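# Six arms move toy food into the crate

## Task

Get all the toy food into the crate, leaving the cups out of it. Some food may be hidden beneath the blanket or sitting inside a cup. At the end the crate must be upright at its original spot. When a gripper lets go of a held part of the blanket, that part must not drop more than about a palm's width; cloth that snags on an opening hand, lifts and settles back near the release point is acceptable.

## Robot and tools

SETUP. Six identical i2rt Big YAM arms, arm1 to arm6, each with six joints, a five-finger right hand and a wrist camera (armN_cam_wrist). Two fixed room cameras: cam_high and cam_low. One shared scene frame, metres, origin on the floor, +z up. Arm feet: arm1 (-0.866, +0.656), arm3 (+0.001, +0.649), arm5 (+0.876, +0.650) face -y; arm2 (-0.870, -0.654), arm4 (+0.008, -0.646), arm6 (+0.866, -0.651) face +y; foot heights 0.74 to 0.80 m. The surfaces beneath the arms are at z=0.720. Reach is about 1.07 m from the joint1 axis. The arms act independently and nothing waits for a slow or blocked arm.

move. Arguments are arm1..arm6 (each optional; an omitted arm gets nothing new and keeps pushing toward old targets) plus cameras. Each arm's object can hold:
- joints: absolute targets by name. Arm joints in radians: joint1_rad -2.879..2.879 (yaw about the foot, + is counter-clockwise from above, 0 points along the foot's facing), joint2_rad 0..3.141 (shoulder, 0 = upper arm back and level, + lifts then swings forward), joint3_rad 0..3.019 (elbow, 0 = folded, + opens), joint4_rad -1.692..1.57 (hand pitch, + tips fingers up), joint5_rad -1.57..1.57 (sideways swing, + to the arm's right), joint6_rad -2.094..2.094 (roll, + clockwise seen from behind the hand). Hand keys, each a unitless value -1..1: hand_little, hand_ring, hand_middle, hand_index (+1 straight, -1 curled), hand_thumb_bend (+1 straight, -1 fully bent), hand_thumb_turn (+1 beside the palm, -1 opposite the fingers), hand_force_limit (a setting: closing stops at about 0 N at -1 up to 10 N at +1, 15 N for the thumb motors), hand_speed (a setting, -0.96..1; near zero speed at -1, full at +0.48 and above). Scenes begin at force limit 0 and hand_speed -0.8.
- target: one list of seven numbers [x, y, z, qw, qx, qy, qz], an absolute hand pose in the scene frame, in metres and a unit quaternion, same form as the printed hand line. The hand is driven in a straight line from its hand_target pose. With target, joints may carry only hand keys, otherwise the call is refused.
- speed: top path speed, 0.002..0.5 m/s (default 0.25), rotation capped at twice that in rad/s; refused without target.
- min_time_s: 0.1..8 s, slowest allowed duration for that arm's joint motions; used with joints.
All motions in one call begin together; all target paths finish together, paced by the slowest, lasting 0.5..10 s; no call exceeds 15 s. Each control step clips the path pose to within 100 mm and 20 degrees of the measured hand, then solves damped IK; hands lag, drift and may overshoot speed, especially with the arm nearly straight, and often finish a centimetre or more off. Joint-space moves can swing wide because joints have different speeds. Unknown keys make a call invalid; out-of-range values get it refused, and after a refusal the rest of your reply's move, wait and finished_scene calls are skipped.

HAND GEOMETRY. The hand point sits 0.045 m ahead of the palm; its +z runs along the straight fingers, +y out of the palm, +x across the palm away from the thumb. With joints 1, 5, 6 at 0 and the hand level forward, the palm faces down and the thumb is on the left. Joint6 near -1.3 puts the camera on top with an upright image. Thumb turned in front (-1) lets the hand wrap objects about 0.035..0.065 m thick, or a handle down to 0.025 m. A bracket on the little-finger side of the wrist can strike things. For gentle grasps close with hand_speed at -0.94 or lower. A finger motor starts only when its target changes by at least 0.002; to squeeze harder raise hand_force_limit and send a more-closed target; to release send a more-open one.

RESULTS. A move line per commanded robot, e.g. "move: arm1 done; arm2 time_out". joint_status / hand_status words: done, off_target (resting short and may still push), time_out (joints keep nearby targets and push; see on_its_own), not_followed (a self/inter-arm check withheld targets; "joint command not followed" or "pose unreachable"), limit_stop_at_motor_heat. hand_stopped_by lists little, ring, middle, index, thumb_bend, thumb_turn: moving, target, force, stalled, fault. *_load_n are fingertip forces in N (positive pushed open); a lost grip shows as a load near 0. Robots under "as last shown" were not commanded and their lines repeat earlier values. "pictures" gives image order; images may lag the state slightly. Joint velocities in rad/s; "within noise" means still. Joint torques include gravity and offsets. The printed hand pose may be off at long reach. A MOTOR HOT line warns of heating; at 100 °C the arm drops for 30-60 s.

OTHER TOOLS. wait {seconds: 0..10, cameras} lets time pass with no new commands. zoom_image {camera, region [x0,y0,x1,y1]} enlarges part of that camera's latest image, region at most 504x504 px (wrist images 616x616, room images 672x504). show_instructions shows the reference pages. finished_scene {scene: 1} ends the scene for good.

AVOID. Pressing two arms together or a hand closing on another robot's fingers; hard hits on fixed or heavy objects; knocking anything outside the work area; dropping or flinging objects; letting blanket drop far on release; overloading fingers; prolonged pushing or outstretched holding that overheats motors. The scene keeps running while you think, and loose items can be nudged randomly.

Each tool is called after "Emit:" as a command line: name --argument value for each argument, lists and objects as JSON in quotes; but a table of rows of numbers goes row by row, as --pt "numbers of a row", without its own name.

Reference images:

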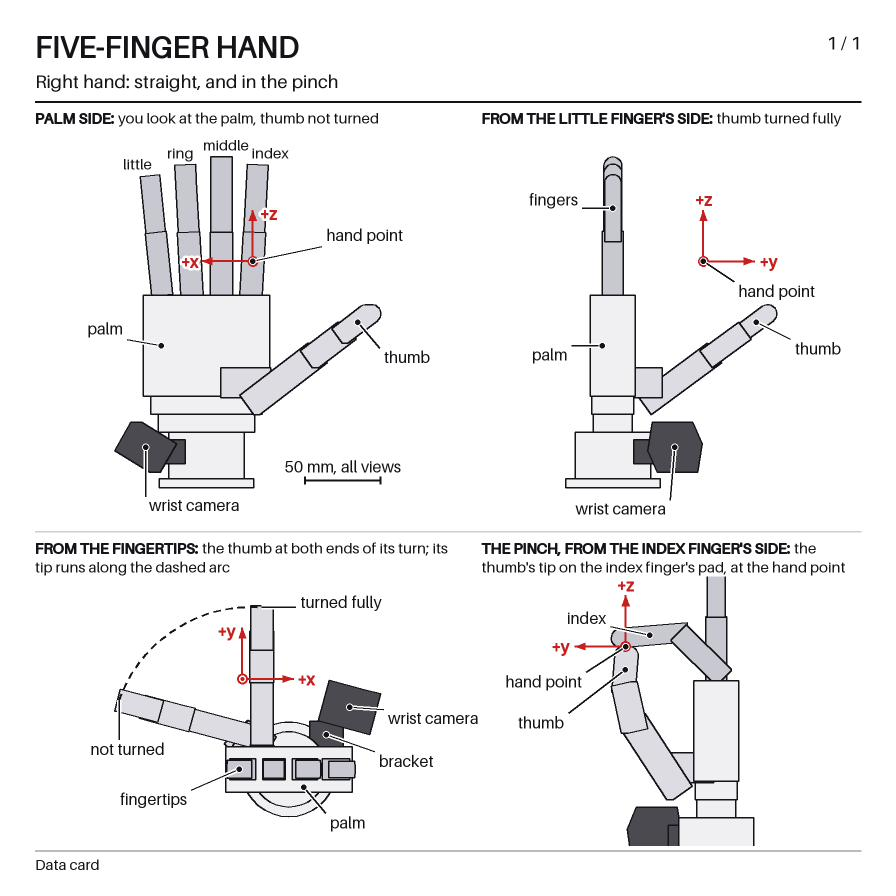

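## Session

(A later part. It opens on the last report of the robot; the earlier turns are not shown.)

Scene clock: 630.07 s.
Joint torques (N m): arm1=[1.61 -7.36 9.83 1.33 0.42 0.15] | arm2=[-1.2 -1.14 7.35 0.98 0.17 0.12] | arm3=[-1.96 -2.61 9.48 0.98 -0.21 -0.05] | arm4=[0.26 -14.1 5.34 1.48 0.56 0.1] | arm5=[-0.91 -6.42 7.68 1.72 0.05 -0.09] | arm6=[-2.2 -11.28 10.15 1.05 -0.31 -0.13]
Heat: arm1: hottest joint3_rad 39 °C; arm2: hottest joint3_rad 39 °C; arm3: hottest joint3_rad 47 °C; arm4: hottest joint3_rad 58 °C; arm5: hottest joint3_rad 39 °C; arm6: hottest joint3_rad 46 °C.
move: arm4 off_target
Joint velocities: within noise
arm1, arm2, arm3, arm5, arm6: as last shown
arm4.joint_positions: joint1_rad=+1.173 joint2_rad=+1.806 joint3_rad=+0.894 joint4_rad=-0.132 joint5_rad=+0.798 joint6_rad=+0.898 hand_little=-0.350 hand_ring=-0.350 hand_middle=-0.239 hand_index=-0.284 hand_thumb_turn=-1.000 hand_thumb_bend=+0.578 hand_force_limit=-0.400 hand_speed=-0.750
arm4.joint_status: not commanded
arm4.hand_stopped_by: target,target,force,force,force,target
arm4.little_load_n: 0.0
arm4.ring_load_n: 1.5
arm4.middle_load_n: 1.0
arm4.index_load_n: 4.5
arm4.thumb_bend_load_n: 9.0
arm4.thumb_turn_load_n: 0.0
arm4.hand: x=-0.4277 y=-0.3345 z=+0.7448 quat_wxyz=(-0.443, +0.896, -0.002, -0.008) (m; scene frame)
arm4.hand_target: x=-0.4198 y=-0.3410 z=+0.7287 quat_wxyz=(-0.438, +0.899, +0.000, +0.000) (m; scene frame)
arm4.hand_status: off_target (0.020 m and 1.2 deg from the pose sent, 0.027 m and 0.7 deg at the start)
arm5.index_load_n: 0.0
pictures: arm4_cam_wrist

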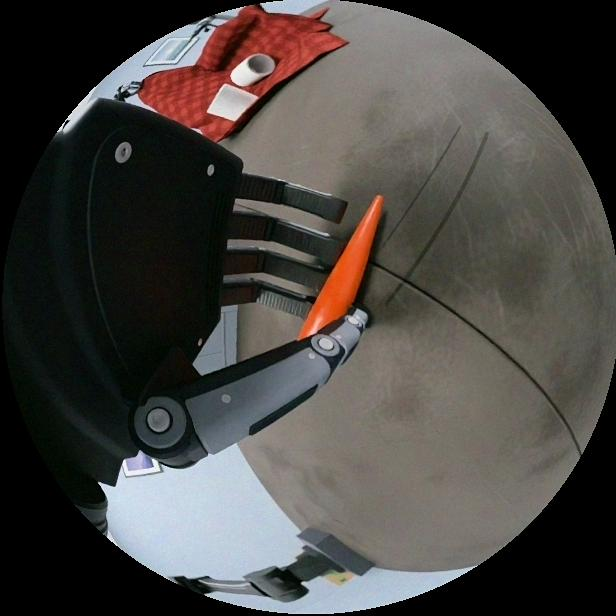

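Emit:
move --arm4 '{"joints": {"hand_thumb_bend": 1.0, "hand_little": 0.4, "hand_ring": 0.4, "hand_middle": 0.4, "hand_index": 0.4, "hand_speed": -0.6}}' --cameras '["arm4_cam_wrist"]'

Scene clock: 631.40 s.
Joint torques (N m): arm1=[1.67 -7.36 9.81 1.33 0.41 0.15] | arm2=[-1.14 -1.2 7.32 0.92 0.16 0.11] | arm3=[-2.08 -2.49 9.24 0.92 -0.21 0.07] | arm4=[-0.67 -13.33 5.44 1.24 0.34 0.09] | arm5=[-0.91 -6.48 7.68 1.73 0.05 -0.09] | arm6=[-2.32 -11.4 10.18 1.05 -0.32 -0.14]
Heat: arm1: hottest joint3_rad 39 °C; arm2: hottest joint3_rad 39 °C; arm3: hottest joint3_rad 47 °C; arm4: hottest joint3_rad 58 °C; arm5: hottest joint3_rad 39 °C; arm6: hottest joint3_rad 46 °C.
move: arm4 done
Joint velocities: within noise
arm1.joint_positions: joint1_rad=+1.412 joint2_rad=+1.415 joint3_rad=+0.921 joint4_rad=-0.086 joint5_rad=+1.181 joint6_rad=+0.536 hand_little=+0.400 hand_ring=+0.350 hand_middle=+0.350 hand_index=+0.350 hand_thumb_turn=-1.000 hand_thumb_bend=+0.991 hand_force_limit=-0.200 hand_speed=-0.750
arm1.joint_status: not commanded
arm1.hand_stopped_by: target,target,target,target,force,target
arm1.little_load_n: 0.0
arm1.ring_load_n: 0.0
arm1.middle_load_n: 0.0
arm1.index_load_n: -0.5
arm1.thumb_bend_load_n: 0.0
arm1.thumb_turn_load_n: 0.0
arm1.hand: x=-0.3827 y=+0.4180 z=+0.9969 quat_wxyz=(-0.052, +0.070, -0.774, +0.627) (m; scene frame)
arm1.hand_target: x=-0.3800 y=+0.4200 z=+1.0000 quat_wxyz=(-0.055, +0.068, -0.774, +0.627) (m; scene frame)
arm1.hand_status: not commanded
arm2.joint_positions: joint1_rad=-1.396 joint2_rad=+0.747 joint3_rad=+1.222 joint4_rad=-0.748 joint5_rad=+0.488 joint6_rad=+0.416 hand_little=+1.000 hand_ring=+1.000 hand_middle=+1.000 hand_index=+1.000 hand_thumb_turn=-1.000 hand_thumb_bend=+1.000 hand_force_limit=-0.250 hand_speed=+0.000
arm2.joint_status: not commanded
arm2.hand_stopped_by: target,target,target,target,target,target
arm2.little_load_n: 0.0
arm2.ring_load_n: 0.0
arm2.middle_load_n: 0.0
arm2.index_load_n: 0.0
arm2.thumb_bend_load_n: 0.0
arm2.thumb_turn_load_n: 0.0
arm2.hand: x=-0.4904 y=-0.6334 z=+1.2639 quat_wxyz=(-0.428, +0.361, -0.698, +0.446) (m; scene frame)
arm2.hand_target: x=-0.4898 y=-0.6345 z=+1.2632 quat_wxyz=(-0.427, +0.356, -0.703, +0.443) (m; scene frame)
arm2.hand_status: not commanded
arm3.joint_positions: joint1_rad=-0.162 joint2_rad=+0.681 joint3_rad=+0.800 joint4_rad=-0.353 joint5_rad=-0.150 joint6_rad=-0.028 hand_little=+1.000 hand_ring=+1.000 hand_middle=-0.278 hand_index=-0.317 hand_thumb_turn=-1.000 hand_thumb_bend=+0.310 hand_force_limit=-0.200 hand_speed=-0.600
arm3.joint_status: not commanded
arm3.hand_stopped_by: target,target,force,force,force,target
arm3.little_load_n: -0.5
arm3.ring_load_n: 0.0
arm3.middle_load_n: 11.5
arm3.index_load_n: 1.5
arm3.thumb_bend_load_n: 9.5
arm3.thumb_turn_load_n: 0.0
arm3.hand: x=+0.0024 y=+0.2559 z=+1.0906 quat_wxyz=(-0.003, +0.001, -0.783, +0.622) (m; scene frame)
arm3.hand_target: x=+0.0001 y=+0.2600 z=+1.0999 quat_wxyz=(+0.000, +0.000, -0.777, +0.629) (m; scene frame)
arm3.hand_status: not commanded
arm4.joint_positions: joint1_rad=+1.186 joint2_rad=+1.798 joint3_rad=+0.894 joint4_rad=-0.125 joint5_rad=+0.804 joint6_rad=+0.899 hand_little=+0.400 hand_ring=+0.400 hand_middle=+0.400 hand_index=+0.400 hand_thumb_turn=-1.000 hand_thumb_bend=+1.000 hand_force_limit=-0.400 hand_speed=-0.600
arm4.joint_status: all done
arm4.hand_stopped_by: target,target,target,target,target,target
arm4.little_load_n: 0.0
arm4.ring_load_n: 0.0
arm4.middle_load_n: 0.0
arm4.index_load_n: 0.0
arm4.thumb_bend_load_n: 0.0
arm4.thumb_turn_load_n: 0.0
arm4.hand: x=-0.4335 y=-0.3380 z=+0.7501 quat_wxyz=(-0.448, +0.894, -0.001, -0.016) (m; scene frame)
arm4.hand_target: x=-0.4197 y=-0.3412 z=+0.7285 quat_wxyz=(-0.438, +0.899, +0.000, +0.000) (m; scene frame)
arm4.hand_status: not commanded
arm5.joint_positions: joint1_rad=-0.947 joint2_rad=+1.238 joint3_rad=+0.712 joint4_rad=+0.338 joint5_rad=+0.260 joint6_rad=+0.053 hand_little=+1.000 hand_ring=+1.000 hand_middle=+1.000 hand_index=+1.000 hand_thumb_turn=-1.000 hand_thumb_bend=+1.000 hand_force_limit=-0.200 hand_speed=-0.500
arm5.joint_status: not commanded
arm5.hand_stopped_by: target,target,target,target,target,target
arm5.little_load_n: -0.5
arm5.ring_load_n: 0.0
arm5.middle_load_n: 0.0
arm5.index_load_n: 0.0
arm5.thumb_bend_load_n: 0.0
arm5.thumb_turn_load_n: 0.0
arm5.hand: x=+0.4216 y=+0.3449 z=+1.0146 quat_wxyz=(+0.364, -0.438, -0.630, +0.528) (m; scene frame)
arm5.hand_target: x=+0.4204 y=+0.3501 z=+1.0002 quat_wxyz=(+0.361, -0.446, -0.637, +0.516) (m; scene frame)
arm5.hand_status: not commanded
arm6.joint_positions: joint1_rad=+0.638 joint2_rad=+1.429 joint3_rad=+1.168 joint4_rad=-0.443 joint5_rad=-0.257 joint6_rad=-0.199 hand_little=+1.000 hand_ring=+1.000 hand_middle=+1.000 hand_index=+1.000 hand_thumb_turn=-1.000 hand_thumb_bend=+1.000 hand_force_limit=-0.200 hand_speed=-0.400
arm6.joint_status: not commanded
arm6.hand_stopped_by: target,target,target,target,target,target
arm6.little_load_n: 0.0
arm6.ring_load_n: 0.0
arm6.middle_load_n: 0.0
arm6.index_load_n: 0.0
arm6.thumb_bend_load_n: 0.0
arm6.thumb_turn_load_n: 0.0
arm6.hand: x=+0.4721 y=-0.2511 z=+0.9913 quat_wxyz=(-0.381, +0.795, +0.423, -0.209) (m; scene frame)
arm6.hand_target: x=+0.4798 y=-0.2501 z=+0.9998 quat_wxyz=(-0.387, +0.793, +0.423, -0.206) (m; scene frame)
arm6.hand_status: not commanded
pictures: arm4_cam_wrist

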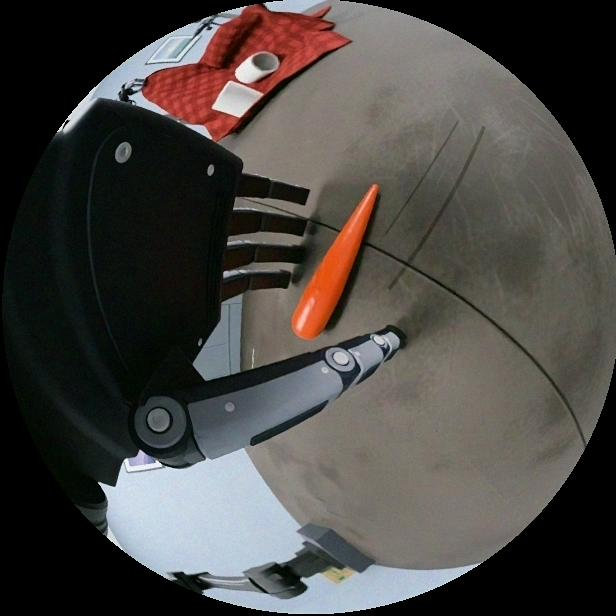

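Emit:
move --arm4 '{"target": [-0.425, -0.345, 0.88, 0.4384, -0.8987, 0, 0], "speed": 0.15}'

Emit:
move --arm4 '{"target": [-0.05, -0.36, 1.0, 0.4384, -0.8987, 0, 0], "speed": 0.3, "joints": {"hand_little": 1.0, "hand_ring": 1.0, "hand_middle": 1.0, "hand_index": 1.0}}' --arm2 '{"joints": {"joint1_rad": -0.9, "joint2_rad": 1.1}, "min_time_s": 2.5}' --cameras '["cam_high"]'

Emit:
zoom_image --camera "cam_high" --region '[190, 270, 270, 330]'

Scene clock: 633.30 s.
Joint torques (N m): arm1=[1.61 -7.36 9.83 1.36 0.42 0.14] | arm2=[-1.14 -1.2 7.28 0.91 0.18 0.12] | arm3=[-2.32 -2.78 9.26 0.9 -0.15 0.02] | arm4=[0.5 -14.04 12.89 0.53 0.62 0.11] | arm5=[-0.85 -6.42 7.68 1.73 0.05 -0.09] | arm6=[-2.26 -11.22 10.14 1.02 -0.31 -0.13]
Heat: arm1: hottest joint3_rad 39 °C; arm2: hottest joint3_rad 39 °C; arm3: hottest joint3_rad 47 °C; arm4: hottest joint3_rad 58 °C; arm5: hottest joint3_rad 39 °C; arm6: hottest joint3_rad 46 °C.
move: arm4 off_target
Joint velocities: within noise
arm1, arm2, arm3, arm5, arm6: as last shown
arm1.index_load_n: 0.0
arm2.ring_load_n: -0.5
arm3.little_load_n: 0.0
arm4.joint_positions: joint1_rad=+1.186 joint2_rad=+1.543 joint3_rad=+0.970 joint4_rad=-0.553 joint5_rad=+0.804 joint6_rad=+0.915 hand_little=+0.400 hand_ring=+0.400 hand_middle=+0.400 hand_index=+0.400 hand_thumb_turn=-1.000 hand_thumb_bend=+1.000 hand_force_limit=-0.400 hand_speed=-0.600
arm4.joint_status: not commanded
arm4.hand_stopped_by: target,target,target,target,target,target
arm4.little_load_n: 0.0
arm4.ring_load_n: 0.0
arm4.middle_load_n: 0.0
arm4.index_load_n: 0.0
arm4.thumb_bend_load_n: 0.0
arm4.thumb_turn_load_n: 0.0
arm4.hand: x=-0.4045 y=-0.3505 z=+0.8598 quat_wxyz=(-0.430, +0.903, +0.011, +0.020) (m; scene frame)
arm4.hand_target: x=-0.4242 y=-0.3456 z=+0.8803 quat_wxyz=(-0.438, +0.899, +0.000, +0.000) (m; scene frame)
arm4.hand_status: off_target (0.029 m and 2.8 deg from the pose sent, 0.130 m and 2.2 deg at the start)
arm5.little_load_n: 0.0
arm5.thumb_turn_load_n: 0.5
arm6.thumb_bend_load_n: -0.5
pictures: none

Scene clock: 636.17 s.
Joint torques (N m): arm1=[1.67 -7.3 9.83 1.37 0.42 0.15] | arm2=[-0.91 -7 7.82 0.69 0.31 0.1] | arm3=[-1.38 -2.55 9.32 0.92 -0.21 0.01] | arm4=[-0.32 -2.02 11.08 1.24 -0.05 -0.14] | arm5=[-0.85 -6.36 7.69 1.74 0.05 -0.09] | arm6=[-2.14 -11.28 10.17 1.03 -0.32 -0.13]
Heat: arm1: hottest joint3_rad 39 °C; arm2: hottest joint3_rad 39 °C; arm3: hottest joint3_rad 47 °C; arm4: hottest joint3_rad 58 °C; arm5: hottest joint3_rad 39 °C; arm6: hottest joint3_rad 46 °C.
move: arm2 done; arm4 done
Joint velocities: within noise
arm1, arm3, arm5, arm6: as last shown
arm2.joint_positions: joint1_rad=-0.902 joint2_rad=+1.097 joint3_rad=+1.222 joint4_rad=-0.748 joint5_rad=+0.488 joint6_rad=+0.416 hand_little=+1.000 hand_ring=+1.000 hand_middle=+1.000 hand_index=+1.000 hand_thumb_turn=-1.000 hand_thumb_bend=+1.000 hand_force_limit=-0.250 hand_speed=+0.000
arm2.joint_status: all done
arm2.hand_stopped_by: target,target,target,target,target,target
arm2.little_load_n: 0.0
arm2.ring_load_n: 0.0
arm2.middle_load_n: 0.0
arm2.index_load_n: 0.0
arm2.thumb_bend_load_n: 0.0
arm2.thumb_turn_load_n: 0.0
arm2.hand: x=-0.4635 y=-0.3902 z=+1.1193 quat_wxyz=(-0.379, +0.614, -0.616, +0.316) (m; scene frame)
arm2.hand_target: x=-0.4640 y=-0.3891 z=+1.1187 quat_wxyz=(-0.378, +0.612, -0.620, +0.313) (m; scene frame)
arm2.hand_status: not commanded
arm3.middle_load_n: 12.0
arm4.joint_positions: joint1_rad=+0.236 joint2_rad=+0.545 joint3_rad=+0.647 joint4_rad=-0.759 joint5_rad=+0.155 joint6_rad=+0.121 hand_little=+1.000 hand_ring=+1.000 hand_middle=+1.000 hand_index=+1.000 hand_thumb_turn=-1.000 hand_thumb_bend=+1.000 hand_force_limit=-0.400 hand_speed=-0.600
arm4.joint_status: all done
arm4.hand_stopped_by: target,target,target,target,target,target
arm4.little_load_n: -0.5
arm4.ring_load_n: 0.0
arm4.middle_load_n: 0.0
arm4.index_load_n: 0.0
arm4.thumb_bend_load_n: 0.0
arm4.thumb_turn_load_n: 0.0
arm4.hand: x=-0.0512 y=-0.3577 z=+1.0031 quat_wxyz=(-0.444, +0.896, -0.007, -0.003) (m; scene frame)
arm4.hand_target: x=-0.0500 y=-0.3600 z=+1.0000 quat_wxyz=(-0.438, +0.899, +0.000, +0.000) (m; scene frame)
arm4.hand_status: done (0.004 m and 1.1 deg from the pose sent, 0.381 m and 2.8 deg at the start)
arm5.thumb_turn_load_n: 0.0
arm6.thumb_bend_load_n: 0.0
pictures: cam_high

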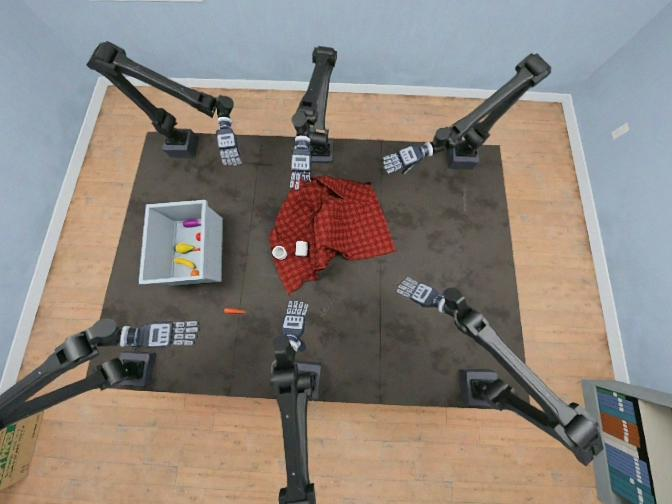

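Scaled by 6.300 from the camera's 672x504 image, which has a finer 960x720 frame.

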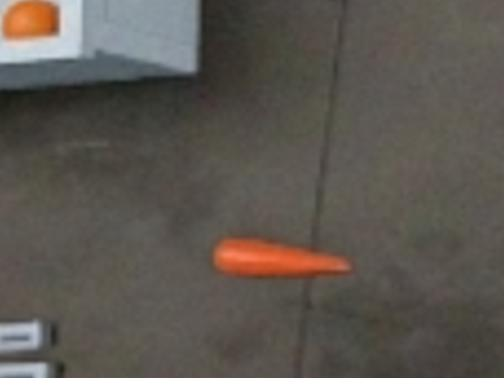

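Emit:
move --arm2 '{"target": [-0.435, -0.350, 0.86, 0.4383, -0.8985, 0.0235, -0.0115], "speed": 0.25}' --cameras '["arm2_cam_wrist"]'

Scene clock: 640.37 s.
Joint torques (N m): arm1=[1.61 -7.3 9.84 1.31 0.42 0.14] | arm2=[-1.49 -14.68 9.35 0.1 -0.81 -0.22] | arm3=[-2.2 -1.9 9.35 0.87 -0.18 0.01] | arm4=[-0.44 -1.96 11.08 1.24 -0.05 -0.14] | arm5=[-0.91 -6.42 7.66 1.73 0.05 -0.09] | arm6=[-2.26 -11.28 10.15 1.05 -0.32 -0.14]
Heat: arm1: hottest joint3_rad 39 °C; arm2: hottest joint3_rad 39 °C; arm3: hottest joint3_rad 47 °C; arm4: hottest joint3_rad 57 °C; arm5: hottest joint3_rad 39 °C; arm6: hottest joint3_rad 46 °C.
move: arm2 off_target
Joint velocities: within noise
arm1, arm3, arm4, arm5, arm6: as last shown
arm2.joint_positions: joint1_rad=-1.179 joint2_rad=+1.651 joint3_rad=+1.135 joint4_rad=-0.589 joint5_rad=-0.790 joint6_rad=-0.903 hand_little=+1.000 hand_ring=+1.000 hand_middle=+1.000 hand_index=+1.000 hand_thumb_turn=-1.000 hand_thumb_bend=+1.000 hand_force_limit=-0.250 hand_speed=+0.000
arm2.joint_status: not commanded
arm2.hand_stopped_by: target,target,target,target,target,target
arm2.little_load_n: 0.0
arm2.ring_load_n: 0.0
arm2.middle_load_n: 0.0
arm2.index_load_n: 0.0
arm2.thumb_bend_load_n: 0.0
arm2.thumb_turn_load_n: 0.0
arm2.hand: x=-0.4523 y=-0.3541 z=+0.8455 quat_wxyz=(-0.431, +0.902, -0.035, -0.005) (m; scene frame)
arm2.hand_target: x=-0.4355 y=-0.3505 z=+0.8602 quat_wxyz=(-0.438, +0.898, -0.024, +0.012) (m; scene frame)
arm2.hand_status: off_target (0.023 m and 2.5 deg from the pose sent, 0.264 m and 85.2 deg at the start)
arm3.middle_load_n: 11.5
arm3.index_load_n: 2.0
arm4.little_load_n: 0.0
arm5.ring_load_n: -0.5
arm5.middle_load_n: -0.5
pictures: arm2_cam_wrist

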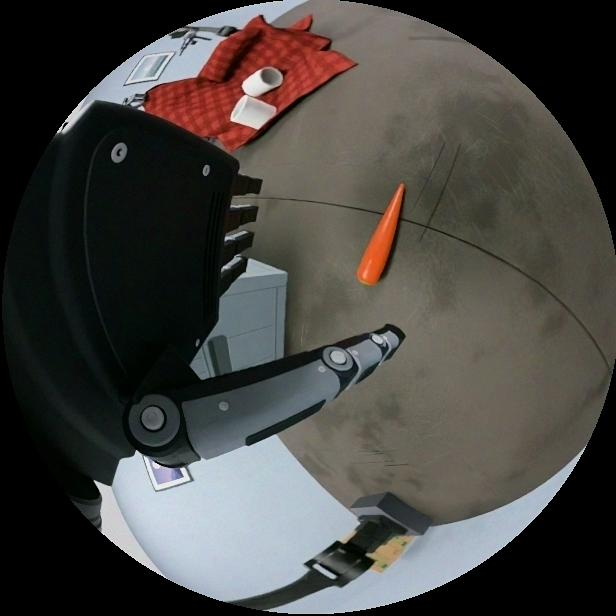

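Emit:
move --arm2 '{"target": [-0.428, -0.328, 0.785, 0.4383, -0.8985, 0.0235, -0.0115], "speed": 0.15}' --cameras '["arm2_cam_wrist"]'

Scene clock: 641.63 s.
Joint torques (N m): arm1=[1.73 -7.24 9.85 1.33 0.43 0.14] | arm2=[-0.79 -16.73 5.82 1.06 -0.51 0.11] | arm3=[-1.44 -1.61 9.44 0.95 -0.21 -0.03] | arm4=[-0.38 -1.96 11.1 1.24 -0.05 -0.13] | arm5=[-0.91 -6.36 7.68 1.74 0.05 -0.1] | arm6=[-2.14 -11.34 10.13 1.02 -0.31 -0.13]
Heat: arm1: hottest joint3_rad 39 °C; arm2: hottest joint3_rad 39 °C; arm3: hottest joint3_rad 47 °C; arm4: hottest joint3_rad 57 °C; arm5: hottest joint3_rad 39 °C; arm6: hottest joint3_rad 46 °C.
move: arm2 done
Joint velocities: within noise
arm1, arm3, arm4, arm5, arm6: as last shown
arm2.joint_positions: joint1_rad=-1.153 joint2_rad=+1.797 joint3_rad=+1.135 joint4_rad=-0.399 joint5_rad=-0.781 joint6_rad=-0.893 hand_little=+1.000 hand_ring=+1.000 hand_middle=+1.000 hand_index=+1.000 hand_thumb_turn=-1.000 hand_thumb_bend=+1.000 hand_force_limit=-0.250 hand_speed=+0.000
arm2.joint_status: not commanded
arm2.hand_stopped_by: target,target,target,target,target,target
arm2.little_load_n: 0.0
arm2.ring_load_n: 0.0
arm2.middle_load_n: 0.0
arm2.index_load_n: -0.5
arm2.thumb_bend_load_n: 0.0
arm2.thumb_turn_load_n: 0.0
arm2.hand: x=-0.4299 y=-0.3314 z=+0.7828 quat_wxyz=(-0.436, +0.900, -0.021, +0.008) (m; scene frame)
arm2.hand_target: x=-0.4280 y=-0.3281 z=+0.7850 quat_wxyz=(-0.438, +0.898, -0.023, +0.011) (m; scene frame)
arm2.hand_status: done (0.004 m and 0.6 deg from the pose sent, 0.070 m and 2.5 deg at the start)
arm3.index_load_n: 1.5
arm5.ring_load_n: 0.0
arm5.middle_load_n: 0.0
pictures: arm2_cam_wrist

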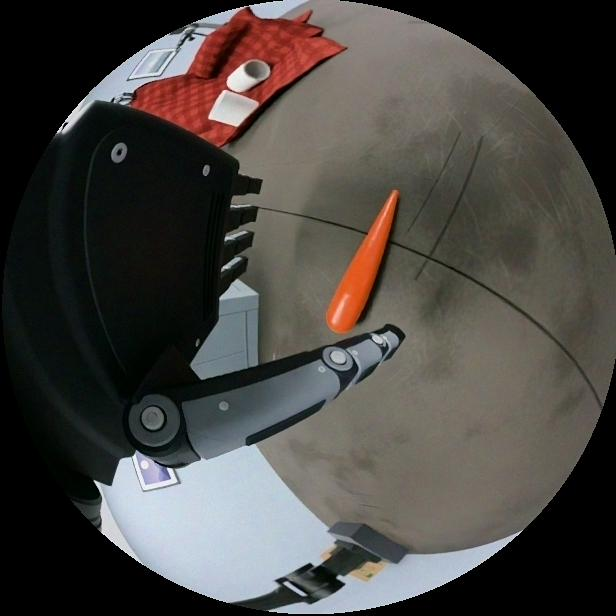

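Emit:
move --arm2 '{"target": [-0.433, -0.328, 0.744, 0.4383, -0.8985, 0.0235, -0.0115], "speed": 0.05}' --cameras '["arm2_cam_wrist"]'

Scene clock: 644.03 s.
Joint torques (N m): arm1=[1.67 -7.3 9.83 1.33 0.42 0.15] | arm2=[-0.21 -15.33 5.26 0.98 -0.47 0.09] | arm3=[-2.02 -2.37 9.32 0.94 -0.24 -0.01] | arm4=[-0.32 -1.96 11.11 1.25 -0.05 -0.14] | arm5=[-0.85 -6.42 7.68 1.74 0.05 -0.09] | arm6=[-2.2 -11.4 10.14 1.05 -0.32 -0.13]
Heat: arm1: hottest joint3_rad 39 °C; arm2: hottest joint3_rad 39 °C; arm3: hottest joint3_rad 47 °C; arm4: hottest joint3_rad 57 °C; arm5: hottest joint3_rad 39 °C; arm6: hottest joint3_rad 46 °C.
move: arm2 done
Joint velocities: within noise
arm1, arm3, arm4, arm5, arm6: as last shown
arm1.thumb_bend_load_n: -0.5
arm2.joint_positions: joint1_rad=-1.153 joint2_rad=+1.844 joint3_rad=+1.095 joint4_rad=-0.288 joint5_rad=-0.779 joint6_rad=-0.887 hand_little=+1.000 hand_ring=+1.000 hand_middle=+1.000 hand_index=+1.000 hand_thumb_turn=-1.000 hand_thumb_bend=+1.000 hand_force_limit=-0.250 hand_speed=+0.000
arm2.joint_status: not commanded
arm2.hand_stopped_by: target,target,target,target,target,target
arm2.little_load_n: 0.0
arm2.ring_load_n: 0.0
arm2.middle_load_n: 0.0
arm2.index_load_n: 0.0
arm2.thumb_bend_load_n: 0.0
arm2.thumb_turn_load_n: 0.0
arm2.hand: x=-0.4300 y=-0.3309 z=+0.7512 quat_wxyz=(-0.440, +0.898, -0.019, +0.017) (m; scene frame)
arm2.hand_target: x=-0.4331 y=-0.3281 z=+0.7441 quat_wxyz=(-0.438, +0.899, -0.023, +0.011) (m; scene frame)
arm2.hand_status: done (0.008 m and 0.8 deg from the pose sent, 0.039 m and 0.6 deg at the start)
arm4.little_load_n: -0.5
arm5.ring_load_n: -0.5
arm6.middle_load_n: -0.5
pictures: arm2_cam_wrist

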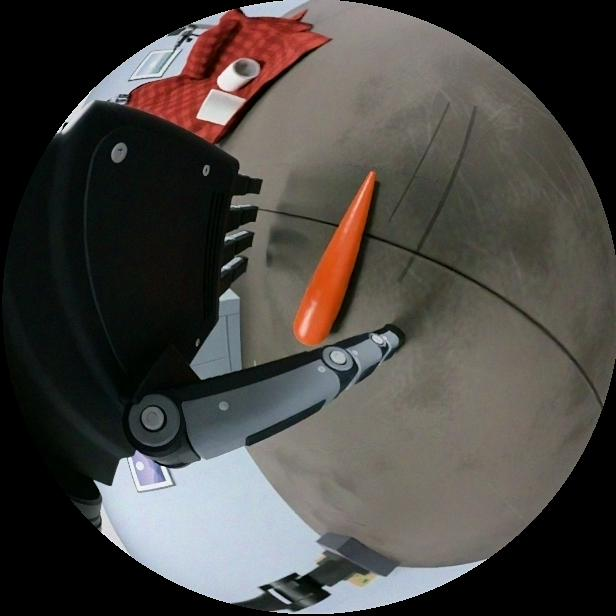

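Emit:
move --arm2 '{"target": [-0.430, -0.329, 0.738, 0.4383, -0.8985, 0.0235, -0.0115], "speed": 0.04}' --cameras '["arm2_cam_wrist"]'

Emit:
move --arm2 '{"joints": {"hand_speed": -0.6, "hand_force_limit": -0.2, "hand_index": 0.0, "hand_middle": 0.0, "hand_ring": 0.0, "hand_little": 0.0, "hand_thumb_bend": 0.8}}' --cameras '["arm2_cam_wrist"]'

Scene clock: 645.27 s.
Joint torques (N m): arm1=[1.67 -7.3 9.84 1.32 0.42 0.15] | arm2=[-0.79 -14.1 5.44 1.11 -0.53 0.02] | arm3=[-1.55 -2.43 9.44 0.88 -0.23 0.02] | arm4=[-0.38 -2.02 11.1 1.25 -0.05 -0.14] | arm5=[-0.91 -6.48 7.68 1.73 0.05 -0.1] | arm6=[-2.32 -11.34 10.15 1.02 -0.31 -0.14]
Heat: arm1: hottest joint3_rad 39 °C; arm2: hottest joint3_rad 38 °C; arm3: hottest joint3_rad 47 °C; arm4: hottest joint3_rad 57 °C; arm5: hottest joint3_rad 39 °C; arm6: hottest joint3_rad 46 °C.
move: arm2 off_target
Joint velocities: within noise
arm1, arm3, arm4, arm5, arm6: as last shown
arm1.thumb_bend_load_n: 0.5
arm2.joint_positions: joint1_rad=-1.153 joint2_rad=+1.846 joint3_rad=+1.095 joint4_rad=-0.285 joint5_rad=-0.779 joint6_rad=-0.883 hand_little=+1.000 hand_ring=+1.000 hand_middle=+1.000 hand_index=+1.000 hand_thumb_turn=-1.000 hand_thumb_bend=+1.000 hand_force_limit=-0.250 hand_speed=+0.000
arm2.joint_status: not commanded
arm2.hand_stopped_by: target,target,target,target,target,target
arm2.little_load_n: 0.0
arm2.ring_load_n: 0.0
arm2.middle_load_n: 0.0
arm2.index_load_n: 0.0
arm2.thumb_bend_load_n: 0.0
arm2.thumb_turn_load_n: 1.0
arm2.hand: x=-0.4297 y=-0.3306 z=+0.7507 quat_wxyz=(-0.440, +0.897, -0.020, +0.016) (m; scene frame)
arm2.hand_target: x=-0.4303 y=-0.3292 z=+0.7382 quat_wxyz=(-0.438, +0.899, -0.023, +0.011) (m; scene frame)
arm2.hand_status: off_target (0.013 m and 0.7 deg from the pose sent, 0.013 m and 0.8 deg at the start)
arm4.little_load_n: 0.0
arm5.ring_load_n: 0.0
arm6.middle_load_n: 0.0
pictures: arm2_cam_wrist

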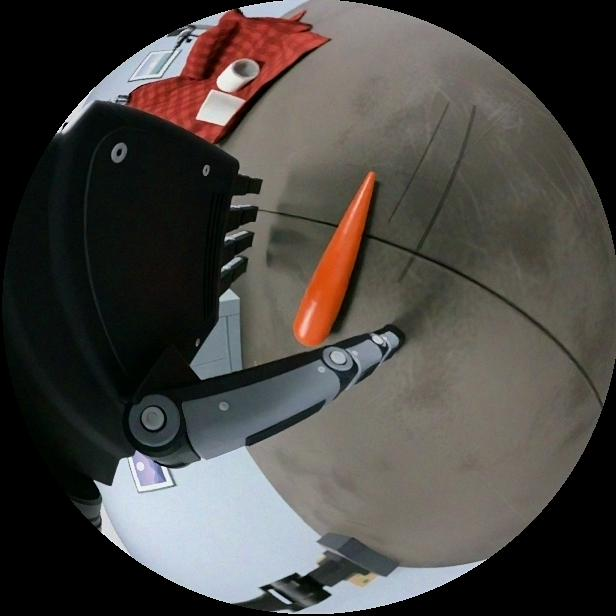

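Scene clock: 646.67 s.
Joint torques (N m): arm1=[1.61 -7.3 9.84 1.32 0.42 0.15] | arm2=[-0.79 -14.15 5.46 0.44 -0.02 0.01] | arm3=[-1.85 -2.37 9.36 0.88 -0.15 0] | arm4=[-0.38 -1.96 11.1 1.22 -0.05 -0.14] | arm5=[-0.85 -6.42 7.66 1.73 0.05 -0.1] | arm6=[-2.26 -11.28 10.13 1.06 -0.32 -0.13]
Heat: arm1: hottest joint3_rad 39 °C; arm2: hottest joint3_rad 38 °C; arm3: hottest joint3_rad 47 °C; arm4: hottest joint3_rad 57 °C; arm5: hottest joint3_rad 39 °C; arm6: hottest joint3_rad 46 °C.
move: arm2 off_target
Joint velocities: within noise
arm1, arm3, arm4, arm5, arm6: as last shown
arm1.thumb_bend_load_n: 0.0
arm2.joint_positions: joint1_rad=-1.149 joint2_rad=+1.846 joint3_rad=+1.095 joint4_rad=-0.268 joint5_rad=-0.792 joint6_rad=-0.883 hand_little=+0.000 hand_ring=+0.000 hand_middle=+0.526 hand_index=+0.000 hand_thumb_turn=-1.000 hand_thumb_bend=+0.800 hand_force_limit=-0.200 hand_speed=-0.600
arm2.joint_status: hand_middle off_target (ended at +0.526, target +0.000); the others done
arm2.hand_stopped_by: target,target,force,target,target,target
arm2.little_load_n: 0.0
arm2.ring_load_n: 0.0
arm2.middle_load_n: 2.0
arm2.index_load_n: 0.0
arm2.thumb_bend_load_n: 0.0
arm2.thumb_turn_load_n: 0.0
arm2.hand: x=-0.4289 y=-0.3260 z=+0.7528 quat_wxyz=(-0.448, +0.894, -0.014, +0.019) (m; scene frame)
arm2.hand_target: x=-0.4304 y=-0.3292 z=+0.7382 quat_wxyz=(-0.438, +0.899, -0.023, +0.011) (m; scene frame)
arm2.hand_status: not commanded
arm5.middle_load_n: -0.5
pictures: arm2_cam_wrist

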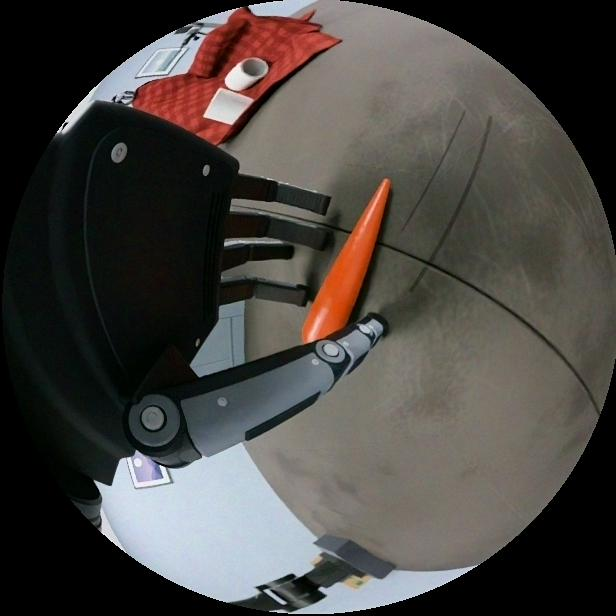

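Emit:
move --arm2 '{"joints": {"hand_index": 0.9, "hand_middle": 0.9, "hand_ring": 0.9, "hand_little": 0.9, "hand_thumb_bend": 1.0}, "target": [-0.428, -0.331, 0.758, 0.4383, -0.8985, 0.0235, -0.0115], "speed": 0.05}' --cameras '["arm2_cam_wrist"]'

Emit:
zoom_image --camera "arm2_cam_wrist" --region '[200, 140, 440, 400]'

Scene clock: 648.20 s.
Joint torques (N m): arm1=[1.55 -7.24 9.81 1.31 0.42 0.15] | arm2=[-0.5 -16.44 6.6 0.1 -0.47 -0.05] | arm3=[-2.2 -2.08 9.1 1.03 -0.2 0.03] | arm4=[-0.44 -1.96 11.11 1.24 -0.04 -0.14] | arm5=[-0.91 -6.42 7.68 1.73 0.05 -0.1] | arm6=[-2.26 -11.4 10.14 1.03 -0.31 -0.14]
Heat: arm1: hottest joint3_rad 39 °C; arm2: hottest joint3_rad 38 °C; arm3: hottest joint3_rad 47 °C; arm4: hottest joint3_rad 57 °C; arm5: hottest joint3_rad 39 °C; arm6: hottest joint3_rad 46 °C.
move: arm2 done
Joint velocities: within noise
arm1.joint_positions: joint1_rad=+1.412 joint2_rad=+1.415 joint3_rad=+0.921 joint4_rad=-0.086 joint5_rad=+1.181 joint6_rad=+0.536 hand_little=+0.400 hand_ring=+0.350 hand_middle=+0.350 hand_index=+0.350 hand_thumb_turn=-1.000 hand_thumb_bend=+0.991 hand_force_limit=-0.200 hand_speed=-0.750
arm1.joint_status: not commanded
arm1.hand_stopped_by: target,target,target,target,force,target
arm1.little_load_n: 0.0
arm1.ring_load_n: 0.0
arm1.middle_load_n: 0.0
arm1.index_load_n: 0.0
arm1.thumb_bend_load_n: 0.0
arm1.thumb_turn_load_n: 0.0
arm1.hand: x=-0.3827 y=+0.4180 z=+0.9969 quat_wxyz=(-0.052, +0.070, -0.774, +0.627) (m; scene frame)
arm1.hand_target: x=-0.3800 y=+0.4200 z=+1.0000 quat_wxyz=(-0.055, +0.068, -0.774, +0.627) (m; scene frame)
arm1.hand_status: not commanded
arm2.joint_positions: joint1_rad=-1.158 joint2_rad=+1.840 joint3_rad=+1.095 joint4_rad=-0.314 joint5_rad=-0.784 joint6_rad=-0.883 hand_little=+0.900 hand_ring=+0.900 hand_middle=+0.900 hand_index=+0.900 hand_thumb_turn=-1.000 hand_thumb_bend=+1.000 hand_force_limit=-0.200 hand_speed=-0.600
arm2.joint_status: all done
arm2.hand_stopped_by: target,target,target,target,target,target
arm2.little_load_n: 0.0
arm2.ring_load_n: -0.5
arm2.middle_load_n: -0.5
arm2.index_load_n: 0.0
arm2.thumb_bend_load_n: 0.0
arm2.thumb_turn_load_n: 0.0
arm2.hand: x=-0.4338 y=-0.3350 z=+0.7521 quat_wxyz=(-0.438, +0.899, -0.027, +0.007) (m; scene frame)
arm2.hand_target: x=-0.4280 y=-0.3311 z=+0.7582 quat_wxyz=(-0.438, +0.898, -0.024, +0.012) (m; scene frame)
arm2.hand_status: done (0.009 m and 0.6 deg from the pose sent, 0.007 m and 1.9 deg at the start)
arm3.joint_positions: joint1_rad=-0.162 joint2_rad=+0.681 joint3_rad=+0.800 joint4_rad=-0.353 joint5_rad=-0.150 joint6_rad=-0.028 hand_little=+1.000 hand_ring=+1.000 hand_middle=-0.278 hand_index=-0.317 hand_thumb_turn=-1.000 hand_thumb_bend=+0.310 hand_force_limit=-0.200 hand_speed=-0.600
arm3.joint_status: not commanded
arm3.hand_stopped_by: target,target,force,force,force,target
arm3.little_load_n: 0.0
arm3.ring_load_n: 0.0
arm3.middle_load_n: 11.5
arm3.index_load_n: 1.5
arm3.thumb_bend_load_n: 9.5
arm3.thumb_turn_load_n: 0.0
arm3.hand: x=+0.0024 y=+0.2559 z=+1.0906 quat_wxyz=(-0.003, +0.001, -0.783, +0.622) (m; scene frame)
arm3.hand_target: x=+0.0001 y=+0.2600 z=+1.0999 quat_wxyz=(+0.000, +0.000, -0.777, +0.629) (m; scene frame)
arm3.hand_status: not commanded
arm4: as last shown
arm4.little_load_n: -0.5
arm4.thumb_turn_load_n: 0.5
arm5.joint_positions: joint1_rad=-0.947 joint2_rad=+1.238 joint3_rad=+0.712 joint4_rad=+0.338 joint5_rad=+0.260 joint6_rad=+0.053 hand_little=+1.000 hand_ring=+1.000 hand_middle=+1.000 hand_index=+1.000 hand_thumb_turn=-1.000 hand_thumb_bend=+1.000 hand_force_limit=-0.200 hand_speed=-0.500
arm5.joint_status: not commanded
arm5.hand_stopped_by: target,target,target,target,target,target
arm5.little_load_n: 0.0
arm5.ring_load_n: 0.0
arm5.middle_load_n: 0.0
arm5.index_load_n: -0.5
arm5.thumb_bend_load_n: 0.0
arm5.thumb_turn_load_n: 0.0
arm5.hand: x=+0.4216 y=+0.3449 z=+1.0146 quat_wxyz=(+0.364, -0.438, -0.630, +0.528) (m; scene frame)
arm5.hand_target: x=+0.4204 y=+0.3501 z=+1.0002 quat_wxyz=(+0.361, -0.446, -0.637, +0.516) (m; scene frame)
arm5.hand_status: not commanded
arm6.joint_positions: joint1_rad=+0.638 joint2_rad=+1.429 joint3_rad=+1.168 joint4_rad=-0.443 joint5_rad=-0.257 joint6_rad=-0.199 hand_little=+1.000 hand_ring=+1.000 hand_middle=+1.000 hand_index=+1.000 hand_thumb_turn=-1.000 hand_thumb_bend=+1.000 hand_force_limit=-0.200 hand_speed=-0.400
arm6.joint_status: not commanded
arm6.hand_stopped_by: target,target,target,target,target,target
arm6.little_load_n: 0.0
arm6.ring_load_n: 0.0
arm6.middle_load_n: 0.0
arm6.index_load_n: 0.0
arm6.thumb_bend_load_n: 0.0
arm6.thumb_turn_load_n: 0.0
arm6.hand: x=+0.4721 y=-0.2511 z=+0.9913 quat_wxyz=(-0.381, +0.795, +0.423, -0.209) (m; scene frame)
arm6.hand_target: x=+0.4798 y=-0.2501 z=+0.9998 quat_wxyz=(-0.387, +0.793, +0.423, -0.206) (m; scene frame)
arm6.hand_status: not commanded
pictures: arm2_cam_wrist

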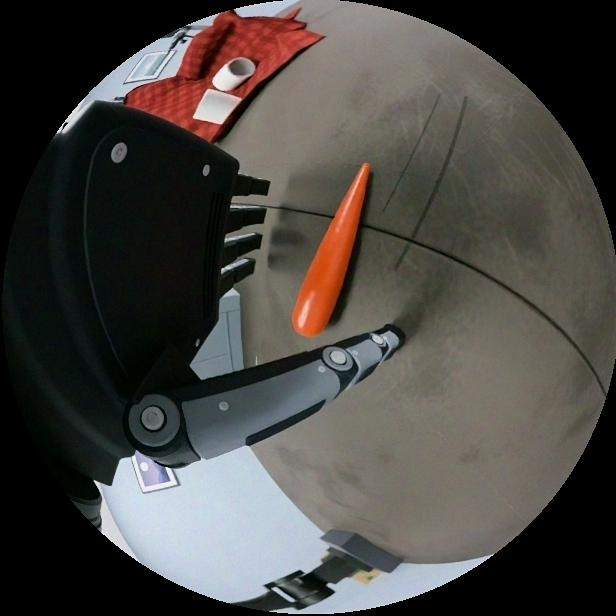

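Scaled by 1.938 from the camera's 616x616 image, which has a finer 880x880 frame.

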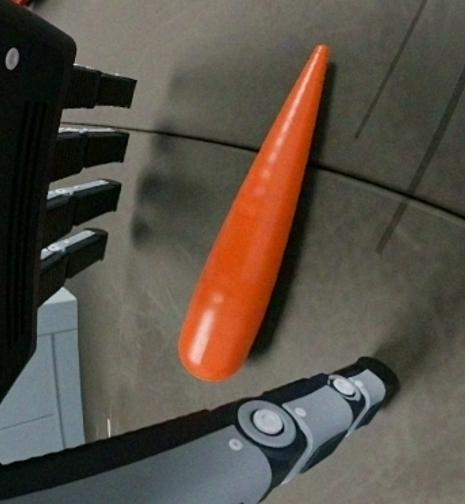

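Emit:
move --arm2 '{"target": [-0.420, -0.326, 0.763, 0.4383, -0.8985, 0.0235, -0.0115], "speed": 0.05}' --cameras '["arm2_cam_wrist"]'

Scene clock: 649.23 s.
Joint torques (N m): arm1=[1.55 -7.24 9.81 1.32 0.41 0.15] | arm2=[-0.32 -15.79 8.1 0.09 -0.48 0] | arm3=[-2.37 -2.02 9.46 0.91 -0.2 -0.01] | arm4=[-0.38 -2.02 11.1 1.25 -0.05 -0.14] | arm5=[-0.85 -6.42 7.66 1.73 0.05 -0.1] | arm6=[-2.26 -11.22 10.14 1.05 -0.31 -0.13]
Heat: arm1: hottest joint3_rad 39 °C; arm2: hottest joint3_rad 38 °C; arm3: hottest joint3_rad 47 °C; arm4: hottest joint3_rad 56 °C; arm5: hottest joint3_rad 39 °C; arm6: hottest joint3_rad 46 °C.
move: arm2 off_target
Joint velocities: within noise
arm1, arm3, arm4, arm5, arm6: as last shown
arm2.joint_positions: joint1_rad=-1.158 joint2_rad=+1.840 joint3_rad=+1.107 joint4_rad=-0.333 joint5_rad=-0.782 joint6_rad=-0.883 hand_little=+0.900 hand_ring=+0.900 hand_middle=+0.900 hand_index=+0.900 hand_thumb_turn=-1.000 hand_thumb_bend=+1.000 hand_force_limit=-0.200 hand_speed=-0.600
arm2.joint_status: not commanded
arm2.hand_stopped_by: target,target,target,target,target,target
arm2.little_load_n: 0.0
arm2.ring_load_n: 0.0
arm2.middle_load_n: 0.0
arm2.index_load_n: 0.0
arm2.thumb_bend_load_n: 0.0
arm2.thumb_turn_load_n: 0.0
arm2.hand: x=-0.4322 y=-0.3345 z=+0.7551 quat_wxyz=(-0.436, +0.900, -0.028, +0.004) (m; scene frame)
arm2.hand_target: x=-0.4204 y=-0.3263 z=+0.7633 quat_wxyz=(-0.438, +0.898, -0.024, +0.012) (m; scene frame)
arm2.hand_status: off_target (0.017 m and 1.0 deg from the pose sent, 0.020 m and 0.7 deg at the start)
arm3.thumb_turn_load_n: 0.5
arm4.little_load_n: 0.0
arm4.thumb_turn_load_n: 0.0
arm5.index_load_n: 0.0
pictures: arm2_cam_wrist

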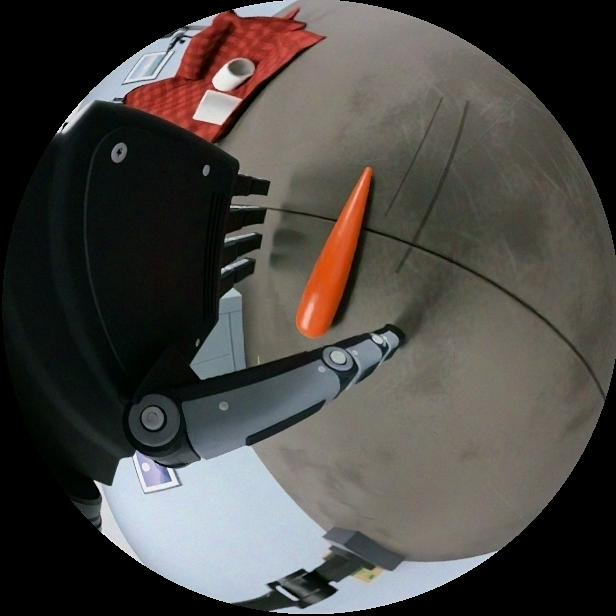

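Emit:
move --arm2 '{"target": [-0.422, -0.325, 0.800, 0.4383, -0.8985, 0.0235, -0.0115], "speed": 0.08}'

Emit:
move --arm2 '{"target": [-0.429, -0.330, 0.748, 0.4383, -0.8985, 0.0235, -0.0115], "speed": 0.05}' --cameras '["arm2_cam_wrist"]'

Scene clock: 650.50 s.
Joint torques (N m): arm1=[1.61 -7.36 9.84 1.33 0.42 0.15] | arm2=[-0.21 -16.73 8.28 0.1 -0.48 0.03] | arm3=[-2.2 -2.78 9.18 0.68 -0.18 0] | arm4=[-0.38 -2.02 11.12 1.24 -0.05 -0.14] | arm5=[-0.91 -6.42 7.66 1.73 0.05 -0.1] | arm6=[-2.32 -11.22 10.13 1.02 -0.32 -0.13]
Heat: arm1: hottest joint3_rad 39 °C; arm2: hottest joint3_rad 38 °C; arm3: hottest joint3_rad 47 °C; arm4: hottest joint3_rad 56 °C; arm5: hottest joint3_rad 39 °C; arm6: hottest joint3_rad 46 °C.
move: arm2 off_target
Joint velocities: within noise
arm1, arm3, arm5, arm6: as last shown
arm2.joint_positions: joint1_rad=-1.157 joint2_rad=+1.790 joint3_rad=+1.134 joint4_rad=-0.420 joint5_rad=-0.781 joint6_rad=-0.883 hand_little=+0.900 hand_ring=+0.900 hand_middle=+0.900 hand_index=+0.900 hand_thumb_turn=-1.000 hand_thumb_bend=+1.000 hand_force_limit=-0.200 hand_speed=-0.600
arm2.joint_status: not commanded
arm2.hand_stopped_by: target,target,target,target,target,target
arm2.little_load_n: 0.0
arm2.ring_load_n: 0.0
arm2.middle_load_n: 0.0
arm2.index_load_n: 0.0
arm2.thumb_bend_load_n: 0.0
arm2.thumb_turn_load_n: 0.0
arm2.hand: x=-0.4336 y=-0.3343 z=+0.7849 quat_wxyz=(-0.433, +0.901, -0.030, +0.000) (m; scene frame)
arm2.hand_target: x=-0.4226 y=-0.3253 z=+0.8002 quat_wxyz=(-0.438, +0.898, -0.024, +0.012) (m; scene frame)
arm2.hand_status: off_target (0.021 m and 1.6 deg from the pose sent, 0.047 m and 1.0 deg at the start)
arm3.thumb_turn_load_n: 0.0
arm4.joint_positions: joint1_rad=+0.236 joint2_rad=+0.545 joint3_rad=+0.647 joint4_rad=-0.759 joint5_rad=+0.155 joint6_rad=+0.121 hand_little=+1.000 hand_ring=+1.000 hand_middle=+1.000 hand_index=+1.000 hand_thumb_turn=-1.000 hand_thumb_bend=+1.000 hand_force_limit=-0.400 hand_speed=-0.600
arm4.joint_status: not commanded
arm4.hand_stopped_by: target,target,target,target,target,target
arm4.little_load_n: 0.0
arm4.ring_load_n: 0.0
arm4.middle_load_n: 0.0
arm4.index_load_n: 0.0
arm4.thumb_bend_load_n: 0.0
arm4.thumb_turn_load_n: 0.0
arm4.hand: x=-0.0512 y=-0.3577 z=+1.0031 quat_wxyz=(-0.444, +0.896, -0.007, -0.003) (m; scene frame)
arm4.hand_target: x=-0.0500 y=-0.3600 z=+1.0000 quat_wxyz=(-0.438, +0.899, +0.000, +0.000) (m; scene frame)
arm4.hand_status: not commanded
pictures: none

Scene clock: 652.07 s.
Joint torques (N m): arm1=[1.61 -7.24 9.81 1.33 0.42 0.15] | arm2=[-0.67 -15.74 5.29 1.05 -0.53 -0.03] | arm3=[-1.79 -2.26 9.51 0.73 -0.24 -0.03] | arm4=[-0.32 -2.02 11.11 1.24 -0.05 -0.14] | arm5=[-0.91 -6.42 7.66 1.73 0.05 -0.1] | arm6=[-2.32 -11.46 10.18 1.03 -0.31 -0.14]
Heat: arm1: hottest joint3_rad 39 °C; arm2: hottest joint3_rad 38 °C; arm3: hottest joint3_rad 47 °C; arm4: hottest joint3_rad 56 °C; arm5: hottest joint3_rad 39 °C; arm6: hottest joint3_rad 46 °C.
move: arm2 done
Joint velocities: within noise
arm1, arm3, arm4, arm5, arm6: as last shown
arm2.joint_positions: joint1_rad=-1.157 joint2_rad=+1.847 joint3_rad=+1.105 joint4_rad=-0.309 joint5_rad=-0.781 joint6_rad=-0.883 hand_little=+0.900 hand_ring=+0.900 hand_middle=+0.900 hand_index=+0.900 hand_thumb_turn=-1.000 hand_thumb_bend=+1.000 hand_force_limit=-0.200 hand_speed=-0.600
arm2.joint_status: not commanded
arm2.hand_stopped_by: target,target,target,target,target,target
arm2.little_load_n: -0.5
arm2.ring_load_n: 0.0
arm2.middle_load_n: 0.0
arm2.index_load_n: 0.0
arm2.thumb_bend_load_n: 0.0
arm2.thumb_turn_load_n: 0.0
arm2.hand: x=-0.4292 y=-0.3323 z=+0.7525 quat_wxyz=(-0.438, +0.898, -0.025, +0.011) (m; scene frame)
arm2.hand_target: x=-0.4290 y=-0.3300 z=+0.7481 quat_wxyz=(-0.438, +0.898, -0.023, +0.012) (m; scene frame)
arm2.hand_status: done (0.005 m and 0.1 deg from the pose sent, 0.037 m and 1.6 deg at the start)
pictures: arm2_cam_wrist

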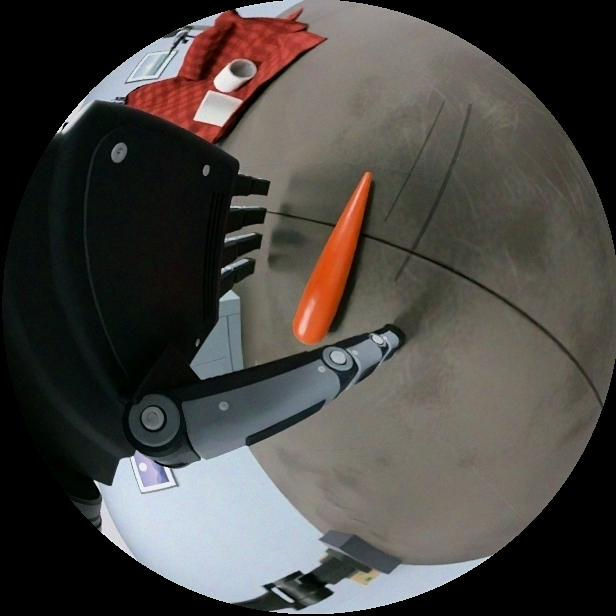

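Emit:
move --arm2 '{"joints": {"hand_speed": -0.6, "hand_force_limit": -0.2, "hand_index": 0.2, "hand_middle": 0.2, "hand_ring": 0.2, "hand_little": 0.2, "hand_thumb_bend": 0.8}}' --cameras '["arm2_cam_wrist"]'

Scene clock: 653.40 s.
Joint torques (N m): arm1=[1.73 -7.24 9.83 1.33 0.42 0.15] | arm2=[-0.91 -15.56 5.35 0.54 -0.12 -0.01] | arm3=[-1.26 -2.14 9.35 0.95 -0.17 0.04] | arm4=[-0.32 -2.02 11.11 1.24 -0.05 -0.14] | arm5=[-0.97 -6.36 7.66 1.73 0.05 -0.09] | arm6=[-2.14 -11.28 10.14 1.05 -0.32 -0.13]
Heat: arm1: hottest joint3_rad 39 °C; arm2: hottest joint3_rad 38 °C; arm3: hottest joint3_rad 47 °C; arm4: hottest joint3_rad 56 °C; arm5: hottest joint3_rad 39 °C; arm6: hottest joint3_rad 46 °C.
move: arm2 off_target
Joint velocities: within noise
arm1, arm3, arm4, arm5, arm6: as last shown
arm2.joint_positions: joint1_rad=-1.153 joint2_rad=+1.845 joint3_rad=+1.105 joint4_rad=-0.296 joint5_rad=-0.791 joint6_rad=-0.883 hand_little=+0.200 hand_ring=+0.200 hand_middle=+0.502 hand_index=+0.200 hand_thumb_turn=-1.000 hand_thumb_bend=+0.800 hand_force_limit=-0.200 hand_speed=-0.600
arm2.joint_status: hand_middle off_target (ended at +0.502, target +0.200); the others done
arm2.hand_stopped_by: target,target,force,target,target,target
arm2.little_load_n: 0.0
arm2.ring_load_n: 0.0
arm2.middle_load_n: 1.5
arm2.index_load_n: 0.0
arm2.thumb_bend_load_n: 0.0
arm2.thumb_turn_load_n: 0.0
arm2.hand: x=-0.4285 y=-0.3283 z=+0.7551 quat_wxyz=(-0.445, +0.895, -0.019, +0.013) (m; scene frame)
arm2.hand_target: x=-0.4290 y=-0.3301 z=+0.7481 quat_wxyz=(-0.438, +0.898, -0.023, +0.012) (m; scene frame)
arm2.hand_status: not commanded
arm3.thumb_bend_load_n: 10.0
pictures: arm2_cam_wrist

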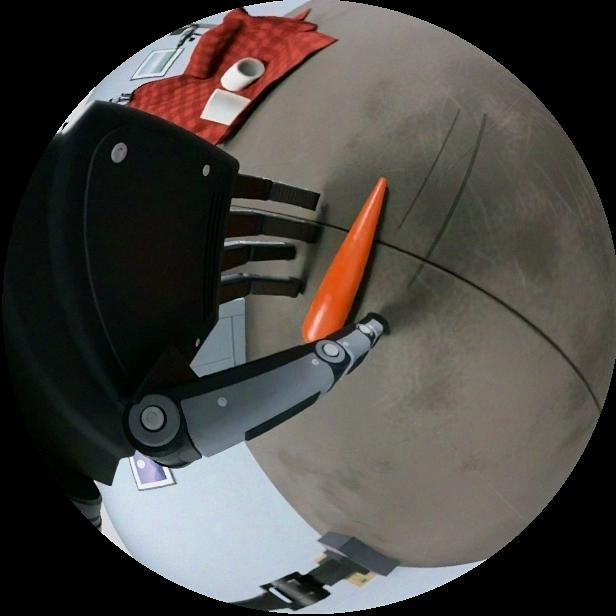

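Emit:
move --arm2 '{"target": [-0.429, -0.332, 0.766, 0.4383, -0.8985, 0.0235, -0.0115], "speed": 0.05}'

Emit:
move --arm2 '{"joints": {"hand_speed": -0.6, "hand_force_limit": -0.2, "hand_index": 0.1, "hand_middle": 0.1, "hand_ring": 0.1, "hand_little": 0.1, "hand_thumb_bend": 0.75}}' --cameras '["arm2_cam_wrist"]'

Scene clock: 654.57 s.
Joint torques (N m): arm1=[1.55 -7.36 9.84 1.32 0.42 0.14] | arm2=[-1.08 -17.67 6.05 0.03 -0.42 -0.06] | arm3=[-1.79 -2.26 9.18 0.95 -0.22 0.01] | arm4=[-0.38 -1.96 11.08 1.25 -0.05 -0.13] | arm5=[-0.91 -6.42 7.68 1.74 0.05 -0.09] | arm6=[-2.26 -11.22 10.17 1.03 -0.31 -0.13]
Heat: arm1: hottest joint3_rad 39 °C; arm2: hottest joint3_rad 38 °C; arm3: hottest joint3_rad 47 °C; arm4: hottest joint3_rad 56 °C; arm5: hottest joint3_rad 39 °C; arm6: hottest joint3_rad 46 °C.
move: arm2 done
Joint velocities: within noise
arm1, arm3, arm4, arm5, arm6: as last shown
arm2.joint_positions: joint1_rad=-1.153 joint2_rad=+1.835 joint3_rad=+1.105 joint4_rad=-0.330 joint5_rad=-0.785 joint6_rad=-0.883 hand_little=+0.200 hand_ring=+0.200 hand_middle=+0.502 hand_index=+0.200 hand_thumb_turn=-1.000 hand_thumb_bend=+0.800 hand_force_limit=-0.200 hand_speed=-0.600
arm2.joint_status: not commanded
arm2.hand_stopped_by: target,target,force,target,target,target
arm2.little_load_n: 0.0
arm2.ring_load_n: 0.0
arm2.middle_load_n: 0.5
arm2.index_load_n: 0.0
arm2.thumb_bend_load_n: 0.0
arm2.thumb_turn_load_n: 0.0
arm2.hand: x=-0.4339 y=-0.3316 z=+0.7575 quat_wxyz=(-0.438, +0.899, -0.024, +0.005) (m; scene frame)
arm2.hand_target: x=-0.4290 y=-0.3320 z=+0.7660 quat_wxyz=(-0.438, +0.898, -0.024, +0.012) (m; scene frame)
arm2.hand_status: done (0.010 m and 0.8 deg from the pose sent, 0.012 m and 1.0 deg at the start)
arm3.middle_load_n: 12.0
arm3.index_load_n: 2.0
arm3.thumb_bend_load_n: 9.5
arm4.index_load_n: -0.5
pictures: none

Scene clock: 655.40 s.
Joint torques (N m): arm1=[1.55 -7.36 9.84 1.33 0.42 0.15] | arm2=[-1.26 -17.26 6.05 0.1 -0.45 -0.05] | arm3=[-2.32 -3.66 9.51 0.9 -0.24 0.01] | arm4=[-0.38 -2.02 11.1 1.24 -0.05 -0.14] | arm5=[-0.91 -6.36 7.68 1.73 0.05 -0.09] | arm6=[-2.32 -11.22 10.17 1.03 -0.32 -0.13]
Heat: arm1: hottest joint3_rad 39 °C; arm2: hottest joint3_rad 38 °C; arm3: hottest joint3_rad 47 °C; arm4: hottest joint3_rad 56 °C; arm5: hottest joint3_rad 39 °C; arm6: hottest joint3_rad 46 °C.
move: arm2 done
Joint velocities: within noise
arm1, arm3, arm4, arm5, arm6: as last shown
arm2.joint_positions: joint1_rad=-1.153 joint2_rad=+1.831 joint3_rad=+1.105 joint4_rad=-0.332 joint5_rad=-0.785 joint6_rad=-0.883 hand_little=+0.100 hand_ring=+0.100 hand_middle=+0.100 hand_index=+0.100 hand_thumb_turn=-1.000 hand_thumb_bend=+0.750 hand_force_limit=-0.200 hand_speed=-0.600
arm2.joint_status: all done
arm2.hand_stopped_by: target,target,target,target,target,target
arm2.little_load_n: 0.0
arm2.ring_load_n: 0.0
arm2.middle_load_n: 0.0
arm2.index_load_n: 0.0
arm2.thumb_bend_load_n: 0.0
arm2.thumb_turn_load_n: 0.0
arm2.hand: x=-0.4336 y=-0.3316 z=+0.7596 quat_wxyz=(-0.438, +0.899, -0.024, +0.006) (m; scene frame)
arm2.hand_target: x=-0.4290 y=-0.3320 z=+0.7659 quat_wxyz=(-0.438, +0.898, -0.024, +0.012) (m; scene frame)
arm2.hand_status: not commanded
arm3.middle_load_n: 11.5
arm3.index_load_n: 1.5
arm4.index_load_n: 0.0
pictures: arm2_cam_wrist

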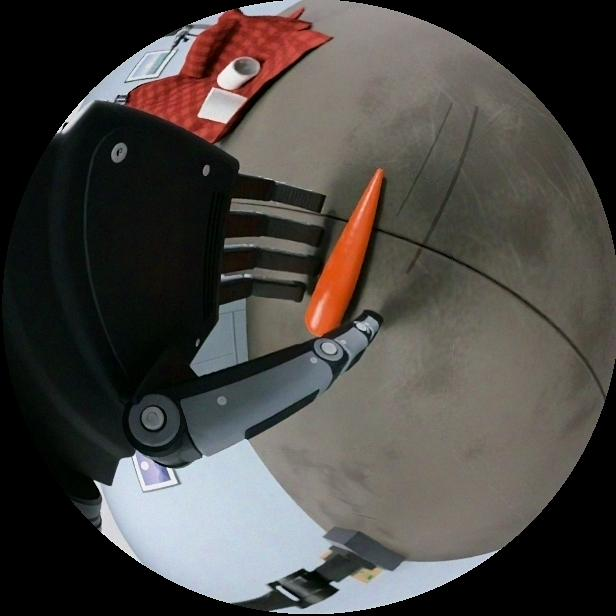

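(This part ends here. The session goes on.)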